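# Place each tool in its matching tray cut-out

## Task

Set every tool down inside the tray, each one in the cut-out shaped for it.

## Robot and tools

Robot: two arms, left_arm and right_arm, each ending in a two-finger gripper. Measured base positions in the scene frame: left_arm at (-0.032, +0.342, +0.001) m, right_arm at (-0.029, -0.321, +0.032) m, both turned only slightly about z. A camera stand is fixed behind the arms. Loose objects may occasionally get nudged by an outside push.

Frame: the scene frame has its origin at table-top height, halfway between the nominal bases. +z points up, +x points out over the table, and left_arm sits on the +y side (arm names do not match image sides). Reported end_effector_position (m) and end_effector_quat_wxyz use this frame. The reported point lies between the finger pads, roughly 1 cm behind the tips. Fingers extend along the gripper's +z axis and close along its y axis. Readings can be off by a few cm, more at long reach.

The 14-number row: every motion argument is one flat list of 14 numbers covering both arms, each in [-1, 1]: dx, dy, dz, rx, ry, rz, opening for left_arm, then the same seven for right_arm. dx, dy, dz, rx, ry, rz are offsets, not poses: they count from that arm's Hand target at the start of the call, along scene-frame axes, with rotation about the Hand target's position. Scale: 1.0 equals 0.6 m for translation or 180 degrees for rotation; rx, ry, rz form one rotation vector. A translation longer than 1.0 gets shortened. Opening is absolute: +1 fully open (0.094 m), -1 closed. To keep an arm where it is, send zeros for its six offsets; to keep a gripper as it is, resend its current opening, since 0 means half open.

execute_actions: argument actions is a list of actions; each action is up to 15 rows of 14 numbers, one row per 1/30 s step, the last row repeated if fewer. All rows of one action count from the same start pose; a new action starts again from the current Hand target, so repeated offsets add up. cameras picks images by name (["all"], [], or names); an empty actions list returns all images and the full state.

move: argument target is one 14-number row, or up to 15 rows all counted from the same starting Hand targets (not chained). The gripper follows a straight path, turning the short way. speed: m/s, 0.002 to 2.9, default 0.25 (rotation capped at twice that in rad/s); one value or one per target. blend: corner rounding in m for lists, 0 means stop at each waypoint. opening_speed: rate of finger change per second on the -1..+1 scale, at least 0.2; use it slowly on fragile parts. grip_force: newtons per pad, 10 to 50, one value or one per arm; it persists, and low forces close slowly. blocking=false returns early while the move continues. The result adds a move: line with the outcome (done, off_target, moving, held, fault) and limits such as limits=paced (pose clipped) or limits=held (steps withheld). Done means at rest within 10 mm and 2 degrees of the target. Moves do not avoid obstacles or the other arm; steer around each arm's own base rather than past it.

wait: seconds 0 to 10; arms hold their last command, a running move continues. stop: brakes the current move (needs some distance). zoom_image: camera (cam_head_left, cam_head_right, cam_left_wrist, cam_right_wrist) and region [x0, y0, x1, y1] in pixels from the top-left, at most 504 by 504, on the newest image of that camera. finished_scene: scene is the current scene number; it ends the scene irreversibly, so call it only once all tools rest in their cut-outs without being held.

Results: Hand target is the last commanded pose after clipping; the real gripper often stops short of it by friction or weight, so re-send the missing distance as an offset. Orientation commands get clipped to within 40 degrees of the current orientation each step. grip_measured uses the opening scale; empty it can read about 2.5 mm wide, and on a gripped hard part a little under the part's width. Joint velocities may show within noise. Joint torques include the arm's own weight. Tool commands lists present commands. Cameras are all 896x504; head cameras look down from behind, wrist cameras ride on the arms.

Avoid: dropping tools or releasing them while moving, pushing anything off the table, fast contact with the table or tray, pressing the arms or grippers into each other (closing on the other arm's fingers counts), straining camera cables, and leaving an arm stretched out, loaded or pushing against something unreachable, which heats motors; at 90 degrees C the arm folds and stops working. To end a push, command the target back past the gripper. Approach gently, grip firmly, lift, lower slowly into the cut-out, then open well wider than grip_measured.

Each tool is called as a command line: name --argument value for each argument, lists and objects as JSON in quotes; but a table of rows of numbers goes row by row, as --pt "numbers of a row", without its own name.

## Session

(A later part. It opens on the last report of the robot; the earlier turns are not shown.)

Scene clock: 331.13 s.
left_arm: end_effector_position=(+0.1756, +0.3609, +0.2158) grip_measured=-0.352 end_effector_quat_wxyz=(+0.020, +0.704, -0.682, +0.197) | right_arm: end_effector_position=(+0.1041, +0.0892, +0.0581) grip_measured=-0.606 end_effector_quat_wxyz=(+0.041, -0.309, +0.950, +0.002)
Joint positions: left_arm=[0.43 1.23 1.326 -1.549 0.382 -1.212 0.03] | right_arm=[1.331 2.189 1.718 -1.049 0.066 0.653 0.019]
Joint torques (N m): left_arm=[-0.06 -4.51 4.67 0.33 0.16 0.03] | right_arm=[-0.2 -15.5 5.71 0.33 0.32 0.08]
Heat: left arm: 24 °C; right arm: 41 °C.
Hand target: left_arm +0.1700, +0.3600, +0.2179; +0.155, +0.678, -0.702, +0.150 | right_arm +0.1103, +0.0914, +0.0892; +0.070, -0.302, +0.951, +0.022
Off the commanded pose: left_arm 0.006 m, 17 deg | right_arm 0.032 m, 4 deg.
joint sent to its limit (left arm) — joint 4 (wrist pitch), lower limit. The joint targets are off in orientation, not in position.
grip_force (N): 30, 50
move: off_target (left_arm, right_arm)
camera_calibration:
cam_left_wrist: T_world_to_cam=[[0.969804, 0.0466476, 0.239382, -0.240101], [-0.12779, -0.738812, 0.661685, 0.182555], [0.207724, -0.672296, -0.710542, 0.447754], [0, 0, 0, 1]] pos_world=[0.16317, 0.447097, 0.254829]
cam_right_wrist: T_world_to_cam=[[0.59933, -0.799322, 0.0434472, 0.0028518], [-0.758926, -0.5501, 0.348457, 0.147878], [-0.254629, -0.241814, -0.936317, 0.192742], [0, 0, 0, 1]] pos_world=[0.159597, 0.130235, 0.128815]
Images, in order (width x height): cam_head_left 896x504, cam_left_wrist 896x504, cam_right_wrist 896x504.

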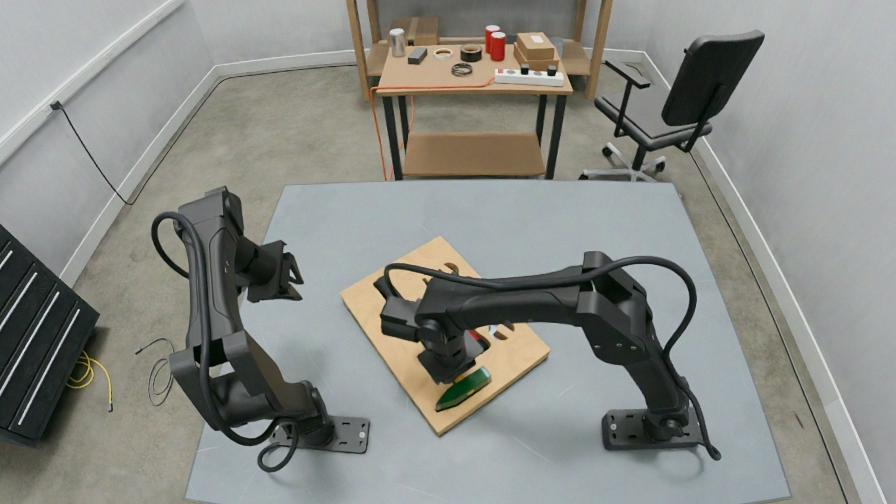

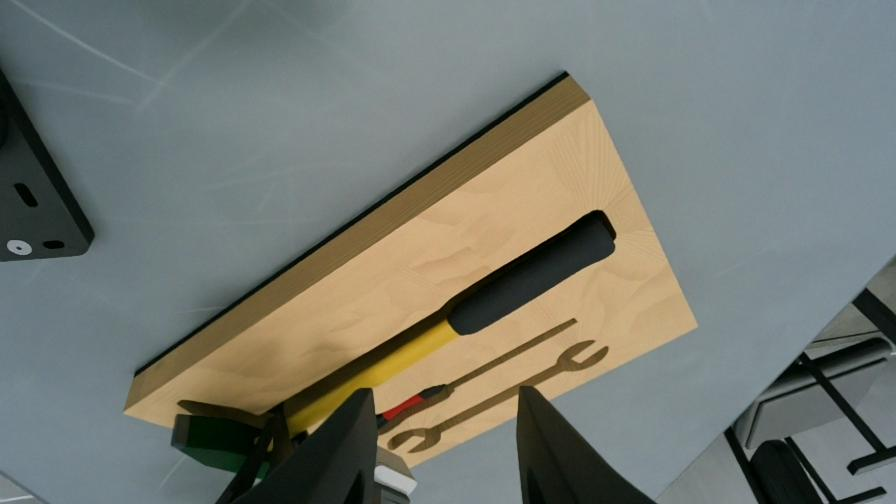

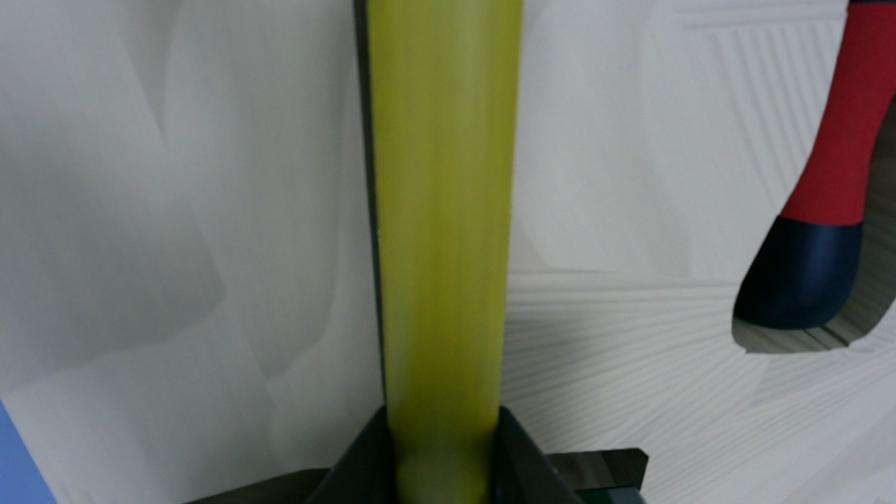

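move --pt "0 0 0 0 0 0 -0.35 0.0 0.0 -0.0117 0 0 0 -0.68" --speed 0.05 --cameras '["cam_head_left","cam_left_wrist","cam_right_wrist"]'

zoom_image --camera "cam_head_left" --region '[430, 350, 500, 420]'

zoom_image --camera "cam_left_wrist" --region '[160, 380, 400, 500]'

Scene clock: 337.57 s.
left_arm: end_effector_position=(+0.1756, +0.3609, +0.2158) grip_measured=-0.352 end_effector_quat_wxyz=(+0.020, +0.704, -0.682, +0.197) | right_arm: end_effector_position=(+0.1042, +0.0891, +0.0533) grip_measured=-0.606 end_effector_quat_wxyz=(+0.043, -0.308, +0.950, +0.004)
Joint positions: left_arm=[0.43 1.23 1.326 -1.549 0.382 -1.212 0.03] | right_arm=[1.331 2.189 1.698 -1.025 0.067 0.654 0.019]
Joint torques (N m): left_arm=[-0.06 -4.51 4.68 0.33 0.16 0.03] | right_arm=[-0.21 -15.1 5.72 0.34 0.32 0.12]
Motor temperatures (°C): left_arm=[21 24 24 20 20 23 22] | right_arm=[21 40 30 22 20 22 24]
Heat: left arm: 24 °C; right arm: 40 °C.
Hand target: left_arm +0.1700, +0.3600, +0.2179; +0.155, +0.678, -0.702, +0.150 | right_arm +0.1103, +0.0914, +0.0821; +0.070, -0.301, +0.951, +0.022
Off the commanded pose: left_arm 0.006 m, 17 deg | right_arm 0.030 m, 4 deg.
joint sent to its limit (left arm) — joint 4 (wrist pitch), lower limit. The joint targets are off in orientation, not in position.
grip_force (N): 30, 50
move: off_target (left_arm, right_arm)
camera_calibration:
cam_left_wrist: T_world_to_cam=[[0.969804, 0.0466476, 0.239382, -0.240101], [-0.12779, -0.738812, 0.661685, 0.182555], [0.207724, -0.672296, -0.710542, 0.447754], [0, 0, 0, 1]] pos_world=[0.16317, 0.447097, 0.254829]
cam_right_wrist: T_world_to_cam=[[0.598288, -0.80022, 0.0412388, 0.00320291], [-0.760277, -0.550665, 0.344597, 0.149936], [-0.253044, -0.237521, -0.937844, 0.187786], [0, 0, 0, 1]] pos_world=[0.159595, 0.129731, 0.124315]
Images, in order (width x height): cam_head_left 896x504, cam_left_wrist 896x504, cam_right_wrist 896x504.

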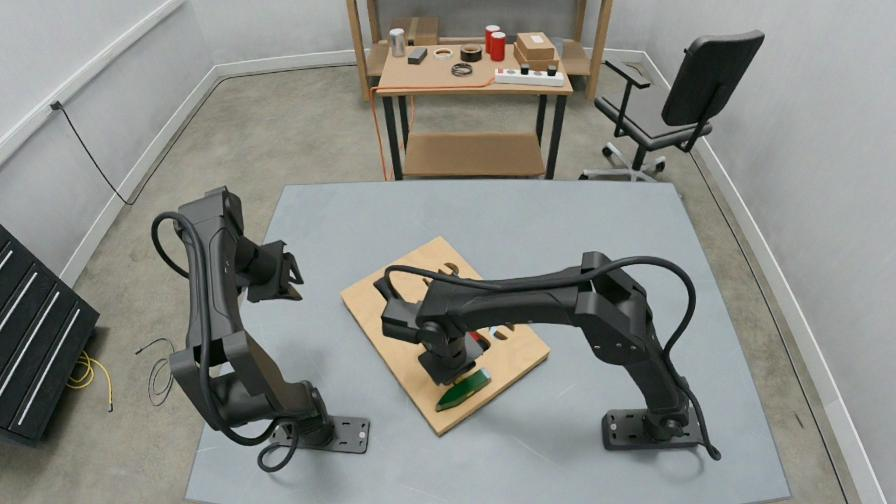

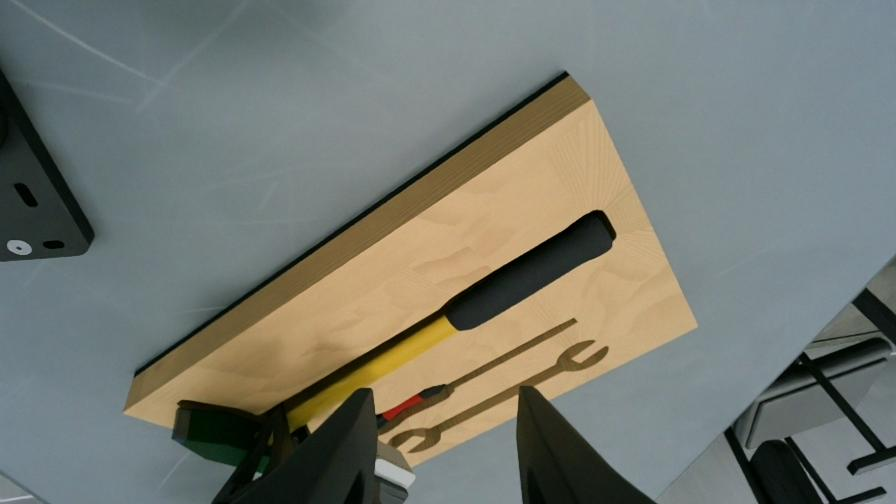

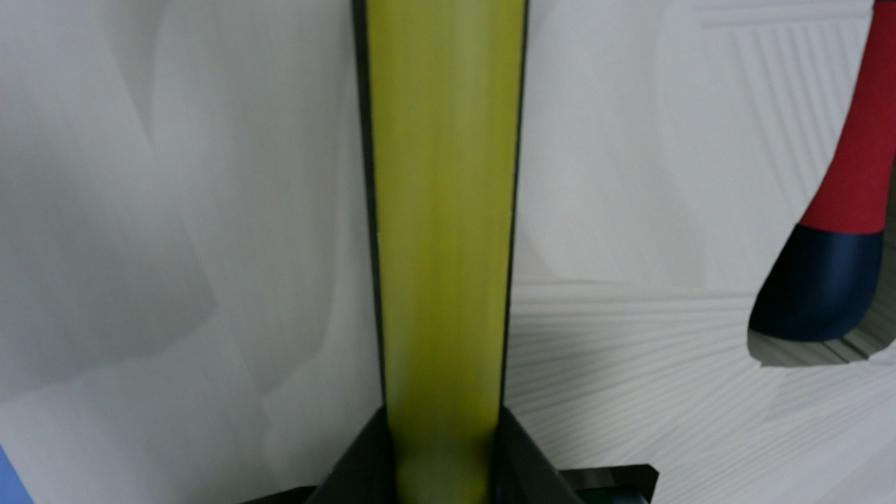

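Scaled by 7.200.

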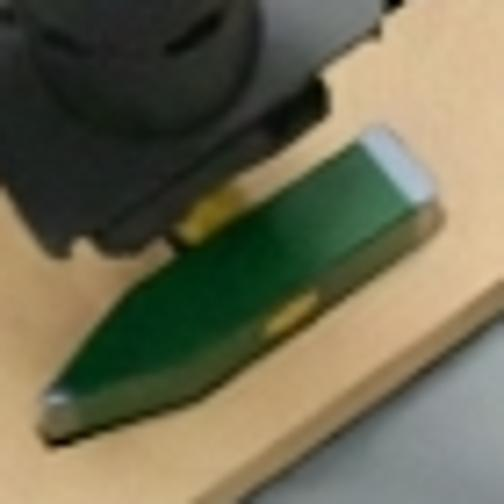

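Scaled by 2.100.

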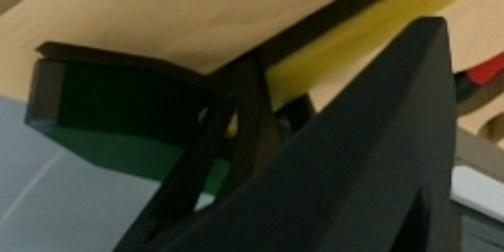

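move --pt "0 0 0 0 0 0 -0.35 0.0 0.0 -0.012 0 0 0 -0.68" --speed 0.05 --cameras '["cam_head_left","cam_left_wrist","cam_right_wrist"]'

zoom_image --camera "cam_head_left" --region '[430, 350, 500, 420]'

zoom_image --camera "cam_left_wrist" --region '[160, 380, 400, 500]'

Scene clock: 340.00 s.
left_arm: end_effector_position=(+0.1756, +0.3609, +0.2158) grip_measured=-0.352 end_effector_quat_wxyz=(+0.020, +0.704, -0.682, +0.197) | right_arm: end_effector_position=(+0.1043, +0.0890, +0.0497) grip_measured=-0.606 end_effector_quat_wxyz=(+0.044, -0.308, +0.950, +0.005)
Joint positions: left_arm=[0.43 1.23 1.326 -1.549 0.382 -1.212 0.03] | right_arm=[1.331 2.189 1.683 -1.006 0.067 0.654 0.019]
Joint torques (N m): left_arm=[-0.06 -4.51 4.68 0.34 0.16 0.03] | right_arm=[-0.2 -14.63 5.44 0.4 0.3 0.11]
Heat: left arm: 24 °C; right arm: 40 °C.
Hand target: left_arm +0.1700, +0.3600, +0.2179; +0.155, +0.678, -0.702, +0.150 | right_arm +0.1102, +0.0914, +0.0749; +0.070, -0.302, +0.951, +0.022
Off the commanded pose: left_arm 0.006 m, 17 deg | right_arm 0.026 m, 4 deg.
joint sent to its limit (left arm) — joint 4 (wrist pitch), lower limit. The joint targets are off in orientation, not in position.
grip_force (N): 30, 50
move: off_target (left_arm, right_arm)
camera_calibration:
cam_left_wrist: T_world_to_cam=[[0.969804, 0.0466476, 0.239382, -0.240101], [-0.12779, -0.738812, 0.661685, 0.182555], [0.207724, -0.672296, -0.710542, 0.447754], [0, 0, 0, 1]] pos_world=[0.16317, 0.447097, 0.254829]
cam_right_wrist: T_world_to_cam=[[0.598128, -0.800424, 0.0395537, 0.00335787], [-0.760961, -0.551773, 0.341299, 0.151592], [-0.251359, -0.234239, -0.939122, 0.183987], [0, 0, 0, 1]] pos_world=[0.159594, 0.129429, 0.120915]
Images, in order (width x height): cam_head_left 896x504, cam_left_wrist 896x504, cam_right_wrist 896x504.

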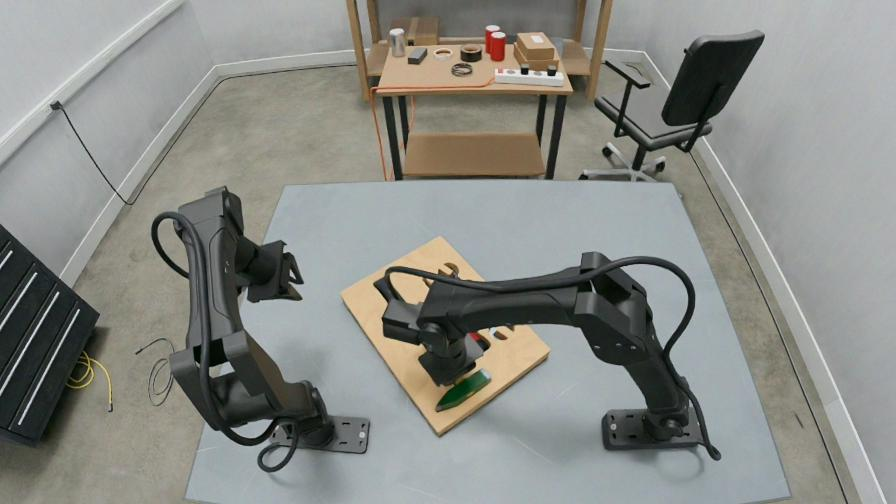

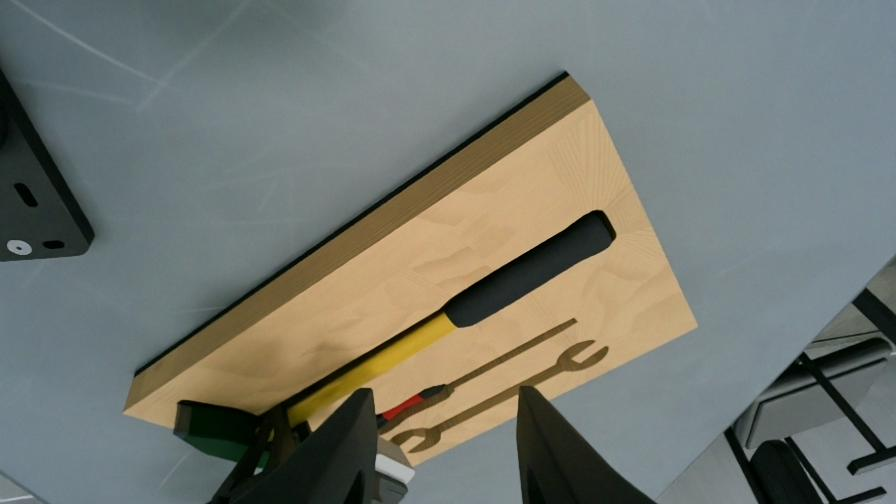

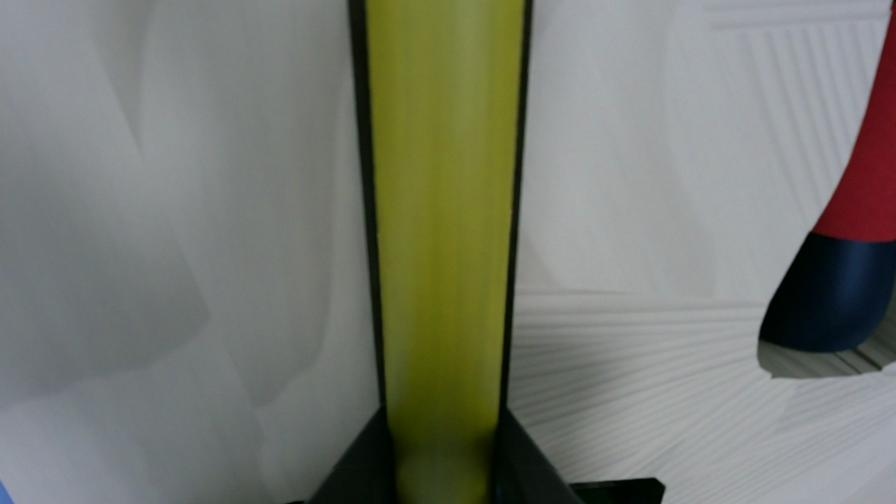

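Scaled by 7.200.

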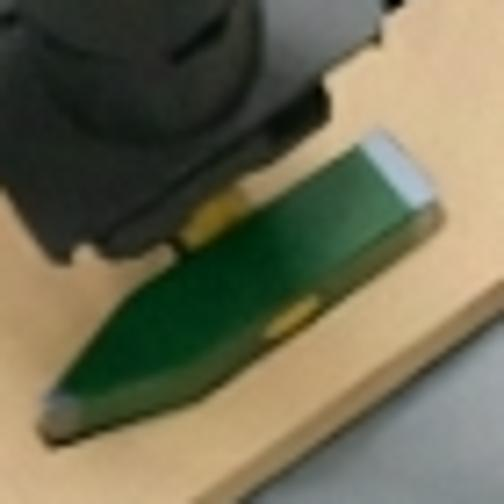

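Scaled by 2.100.

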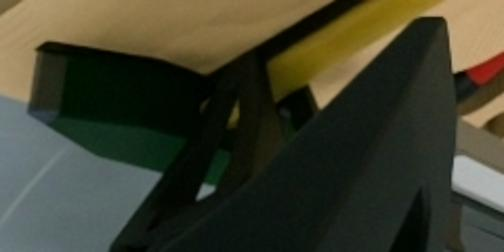

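move --pt "0 0 0 0 0 0 -0.35 0.0 0.0 -0.02 0 0 0 -0.68" --speed 0.05 --cameras '["cam_head_left","cam_left_wrist","cam_right_wrist"]'

zoom_image --camera "cam_head_left" --region '[430, 350, 500, 420]'

zoom_image --camera "cam_left_wrist" --region '[160, 380, 400, 500]'

Scene clock: 342.63 s.
left_arm: end_effector_position=(+0.1756, +0.3609, +0.2158) grip_measured=-0.352 end_effector_quat_wxyz=(+0.020, +0.704, -0.682, +0.197) | right_arm: end_effector_position=(+0.1049, +0.0882, +0.0478) grip_measured=-0.606 end_effector_quat_wxyz=(+0.048, -0.308, +0.950, +0.007)
Joint positions: left_arm=[0.43 1.23 1.326 -1.549 0.382 -1.212 0.03] | right_arm=[1.331 2.182 1.664 -0.987 0.072 0.653 0.019]
Joint torques (N m): left_arm=[-0.08 -4.51 4.67 0.34 0.16 0.03] | right_arm=[-0.24 -13.22 4.77 0.61 0.25 0.11]
Heat: left arm: 24 °C; right arm: 40 °C.
Hand target: left_arm +0.1700, +0.3600, +0.2179; +0.155, +0.678, -0.702, +0.150 | right_arm +0.1102, +0.0914, +0.0629; +0.070, -0.301, +0.951, +0.022
Off the commanded pose: left_arm 0.006 m, 17 deg | right_arm 0.016 m, 3 deg.
joint sent to its limit (left arm) — joint 4 (wrist pitch), lower limit. The joint targets are off in orientation, not in position.
grip_force (N): 30, 50
move: off_target (left_arm, right_arm)
camera_calibration:
cam_left_wrist: T_world_to_cam=[[0.969804, 0.0466476, 0.239382, -0.240101], [-0.12779, -0.738812, 0.661685, 0.182555], [0.207724, -0.672296, -0.710542, 0.447754], [0, 0, 0, 1]] pos_world=[0.16317, 0.447097, 0.254829]
cam_right_wrist: T_world_to_cam=[[0.597987, -0.800535, 0.0394295, 0.00238438], [-0.762989, -0.553495, 0.333902, 0.152984], [-0.245476, -0.229754, -0.941783, 0.181248], [0, 0, 0, 1]] pos_world=[0.159791, 0.128227, 0.11952]
Images, in order (width x height): cam_head_left 896x504, cam_left_wrist 896x504, cam_right_wrist 896x504.

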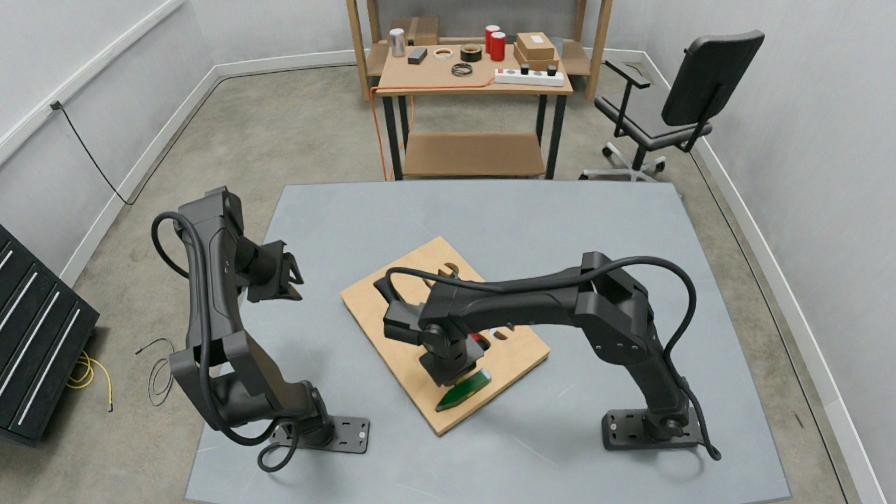

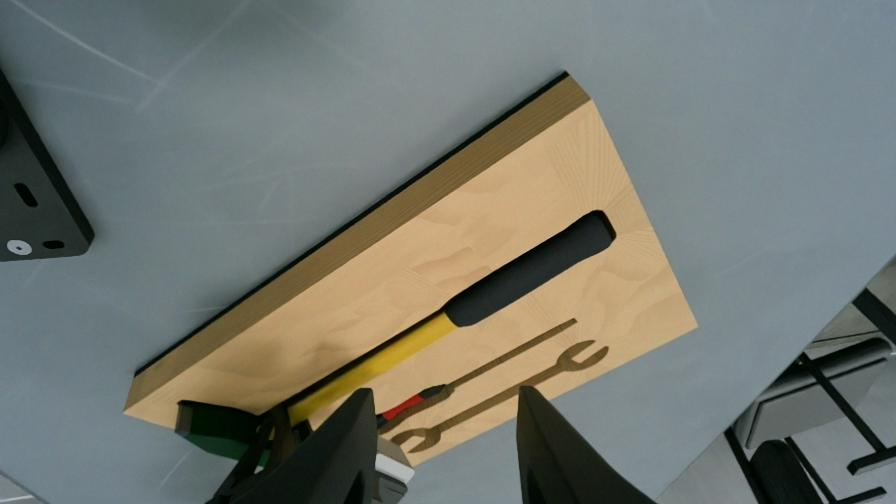

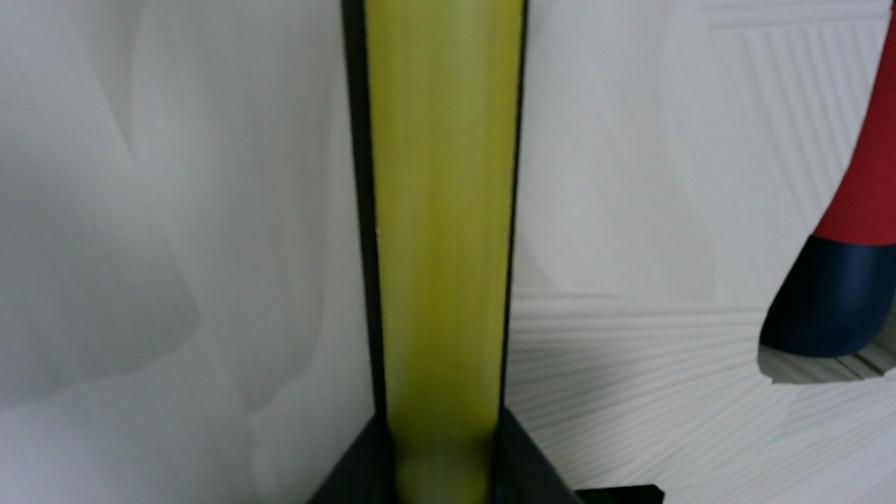

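Scaled by 7.200.

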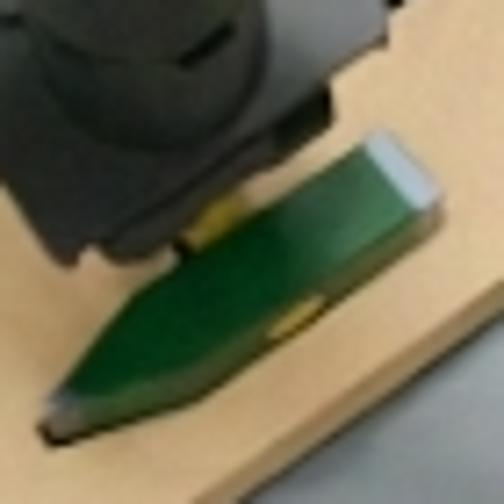

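Scaled by 2.100.

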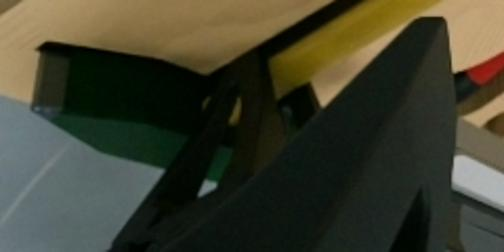

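move --pt "0 0 0 0 0 0 -0.35 0.0 0.0 0.0 0 0 0 -0.25" --speed 0.05 --opening_speed 0.4 --cameras '["cam_head_left","cam_left_wrist","cam_right_wrist"]'

zoom_image --camera "cam_head_left" --region '[430, 350, 500, 420]'

zoom_image --camera "cam_left_wrist" --region '[160, 200, 640, 500]'

Scene clock: 348.93 s.
left_arm: end_effector_position=(+0.1756, +0.3609, +0.2158) grip_measured=-0.352 end_effector_quat_wxyz=(+0.020, +0.704, -0.682, +0.197) | right_arm: end_effector_position=(+0.1089, +0.0936, +0.0507) grip_measured=-0.253 end_effector_quat_wxyz=(+0.061, -0.307, +0.950, +0.015)
Joint positions: left_arm=[0.43 1.23 1.326 -1.549 0.382 -1.212 0.03] | right_arm=[1.331 2.177 1.664 -0.963 0.083 0.654 0.035]
Joint torques (N m): left_arm=[-0.08 -4.52 4.67 0.34 0.15 0.03] | right_arm=[-0.13 -12.75 4.75 0.46 0.12 0.1]
Heat: left arm: 24 °C; right arm: 40 °C.
Hand target: left_arm +0.1700, +0.3600, +0.2179; +0.155, +0.678, -0.702, +0.150 | right_arm +0.1102, +0.0914, +0.0630; +0.070, -0.301, +0.951, +0.022
Off the commanded pose: left_arm 0.006 m, 17 deg | right_arm 0.012 m, 1 deg.
joint sent to its limit (left arm) — joint 4 (wrist pitch), lower limit. The joint targets are off in orientation, not in position.
grip_force (N): 30, 50
move: off_target (left_arm, right_arm)
camera_calibration:
cam_left_wrist: T_world_to_cam=[[0.969804, 0.0466476, 0.239382, -0.240101], [-0.12779, -0.738812, 0.661685, 0.182555], [0.207724, -0.672296, -0.710542, 0.447754], [0, 0, 0, 1]] pos_world=[0.16317, 0.447097, 0.254829]
cam_right_wrist: T_world_to_cam=[[0.595767, -0.802568, 0.0307493, 0.00515798], [-0.770068, -0.559928, 0.305739, 0.160852], [-0.228159, -0.205828, -0.951619, 0.182706], [0, 0, 0, 1]] pos_world=[0.16248, 0.131811, 0.124529]
Images, in order (width x height): cam_head_left 896x504, cam_left_wrist 896x504, cam_right_wrist 896x504.

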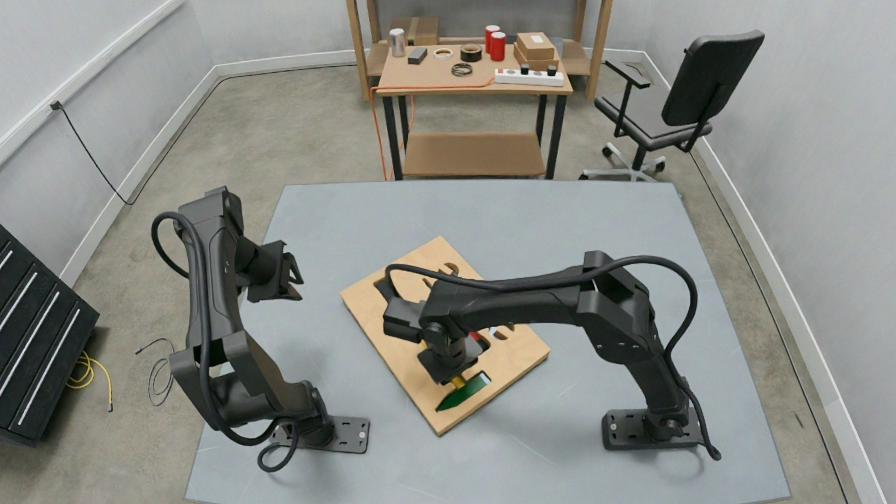

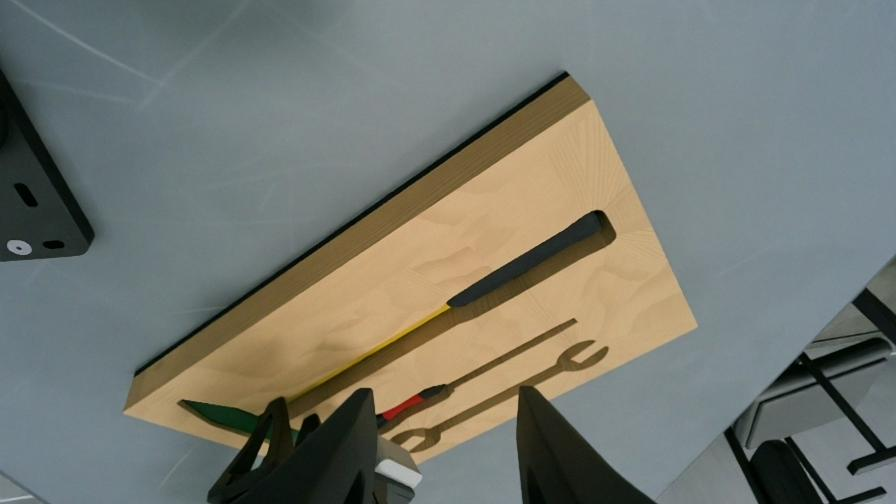

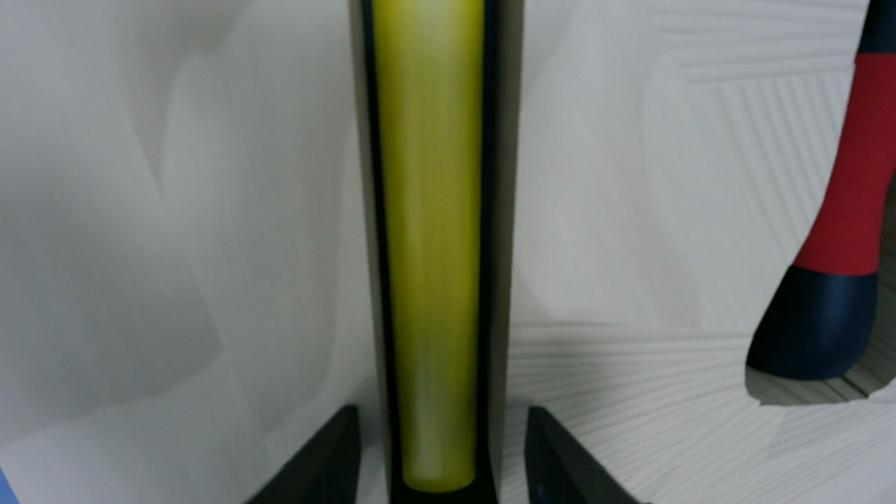

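Scaled by 7.200.

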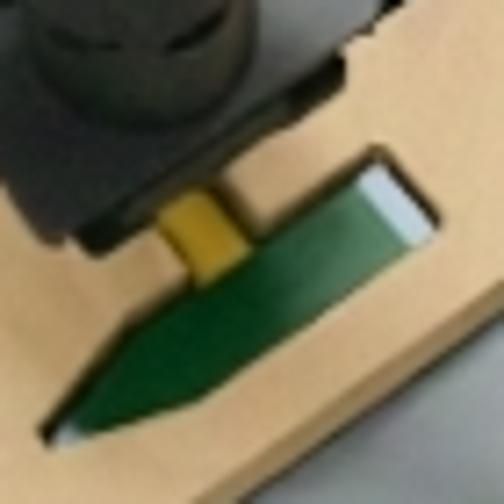

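Scaled by 1.050.

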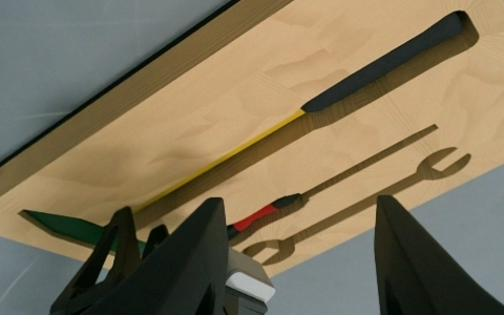

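move --pt "0 0 0 0 0 0 -0.35 0.0 0.0 0.2 0 0 0 -0.25" --pt "0 0 0 0 0 0 -0.35 0.0 -0.4 0.25 0 0 0 -0.25" --speed 0.25 --blend '[0.03,0]' --cameras '["all"]'

zoom_image --camera "cam_left_wrist" --region '[330, 270, 650, 480]'

zoom_image --camera "cam_head_left" --region '[400, 240, 530, 370]'

Scene clock: 353.77 s.
left_arm: end_effector_position=(+0.1756, +0.3609, +0.2158) grip_measured=-0.352 end_effector_quat_wxyz=(+0.020, +0.704, -0.682, +0.197) | right_arm: end_effector_position=(+0.1161, -0.1397, +0.2185) grip_measured=-0.253 end_effector_quat_wxyz=(+0.087, -0.300, +0.949, +0.032)
Joint positions: left_arm=[0.43 1.23 1.326 -1.549 0.382 -1.212 0.03] | right_arm=[0.98 1.274 1.281 -1.399 0.05 0.315 0.035]
Joint torques (N m): left_arm=[-0.06 -4.51 4.68 0.33 0.16 0.03] | right_arm=[-0.61 -3.49 4.52 0.38 -0.05 -0.08]
Heat: left arm: 24 °C; right arm: 39 °C.
Hand target: left_arm +0.1700, +0.3600, +0.2179; +0.155, +0.678, -0.702, +0.150 | right_arm +0.1102, -0.1485, +0.2131; +0.070, -0.301, +0.951, +0.022
Off the commanded pose: left_arm 0.006 m, 17 deg | right_arm 0.012 m, 2 deg.
joint sent to its limit (left arm) — joint 4 (wrist pitch), lower limit. The joint targets are off in orientation, not in position.
grip_force (N): 30, 50
move: off_target (left_arm, right_arm)
camera_calibration:
cam_left_wrist: T_world_to_cam=[[0.969804, 0.0466476, 0.239382, -0.240101], [-0.12779, -0.738812, 0.661685, 0.182555], [0.207724, -0.672296, -0.710542, 0.447754], [0, 0, 0, 1]] pos_world=[0.16317, 0.447097, 0.254829]
cam_right_wrist: T_world_to_cam=[[0.585276, -0.810701, 0.0146929, -0.187977], [-0.787641, -0.564138, 0.247728, -0.0013903], [-0.192545, -0.156562, -0.968718, 0.3024], [0, 0, 0, 1]] pos_world=[0.167149, -0.105833, 0.296047]

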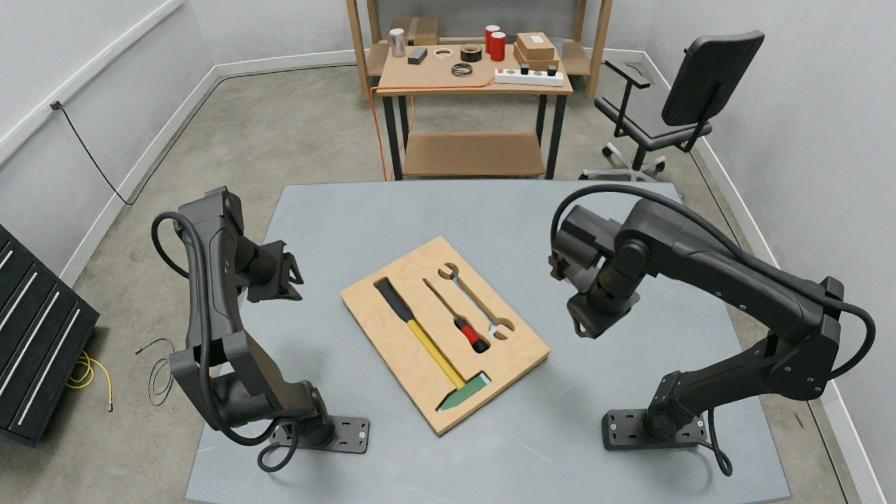

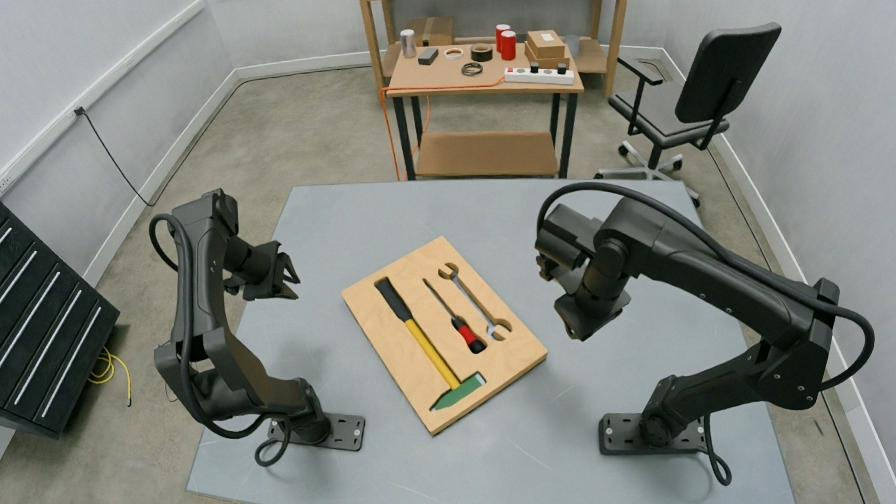

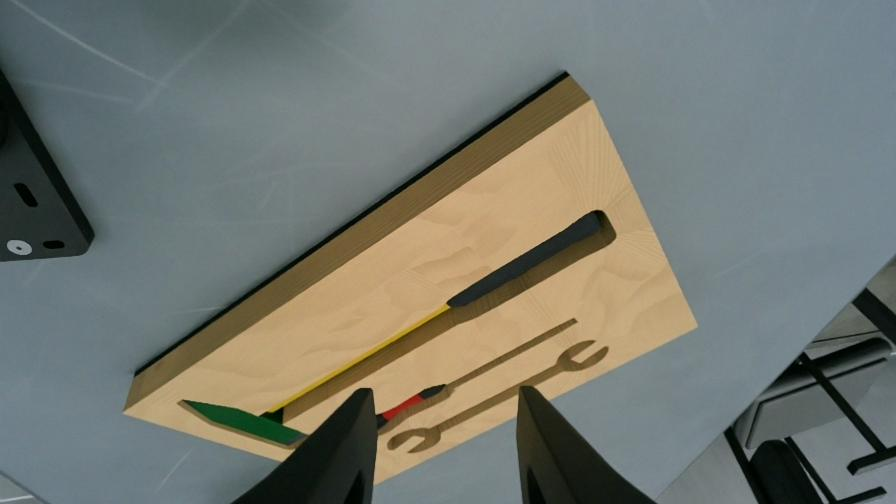

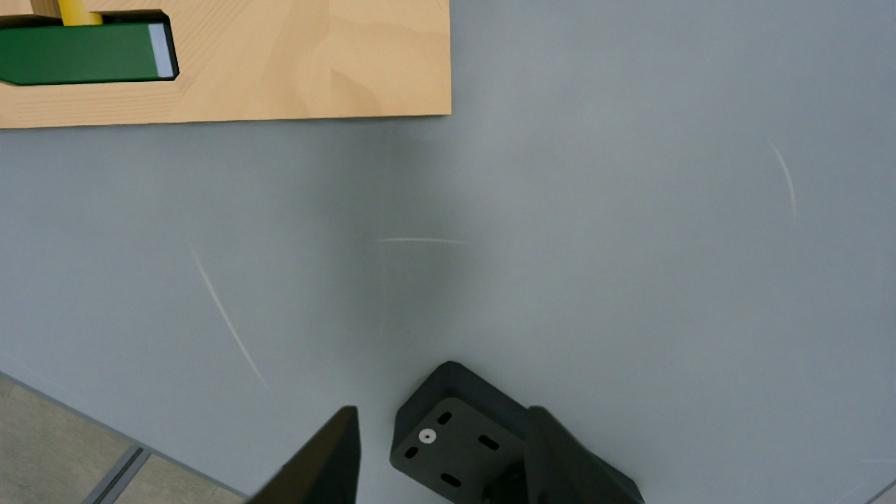

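Scaled by 1.575.

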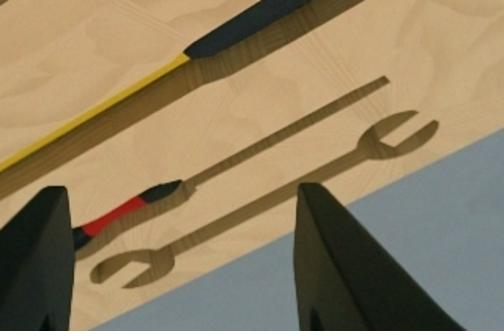

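Scaled by 3.877.

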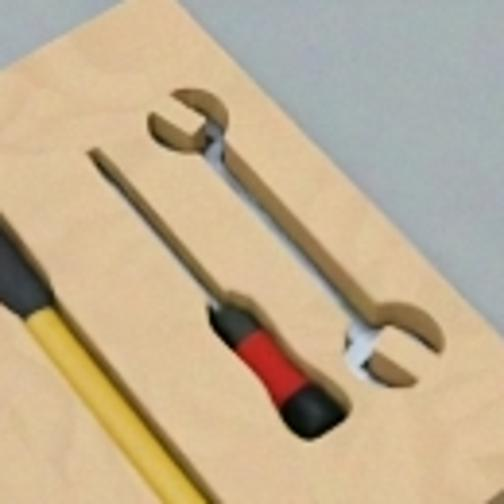

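finished_scene --scene 2

The scene is finished: the task was done.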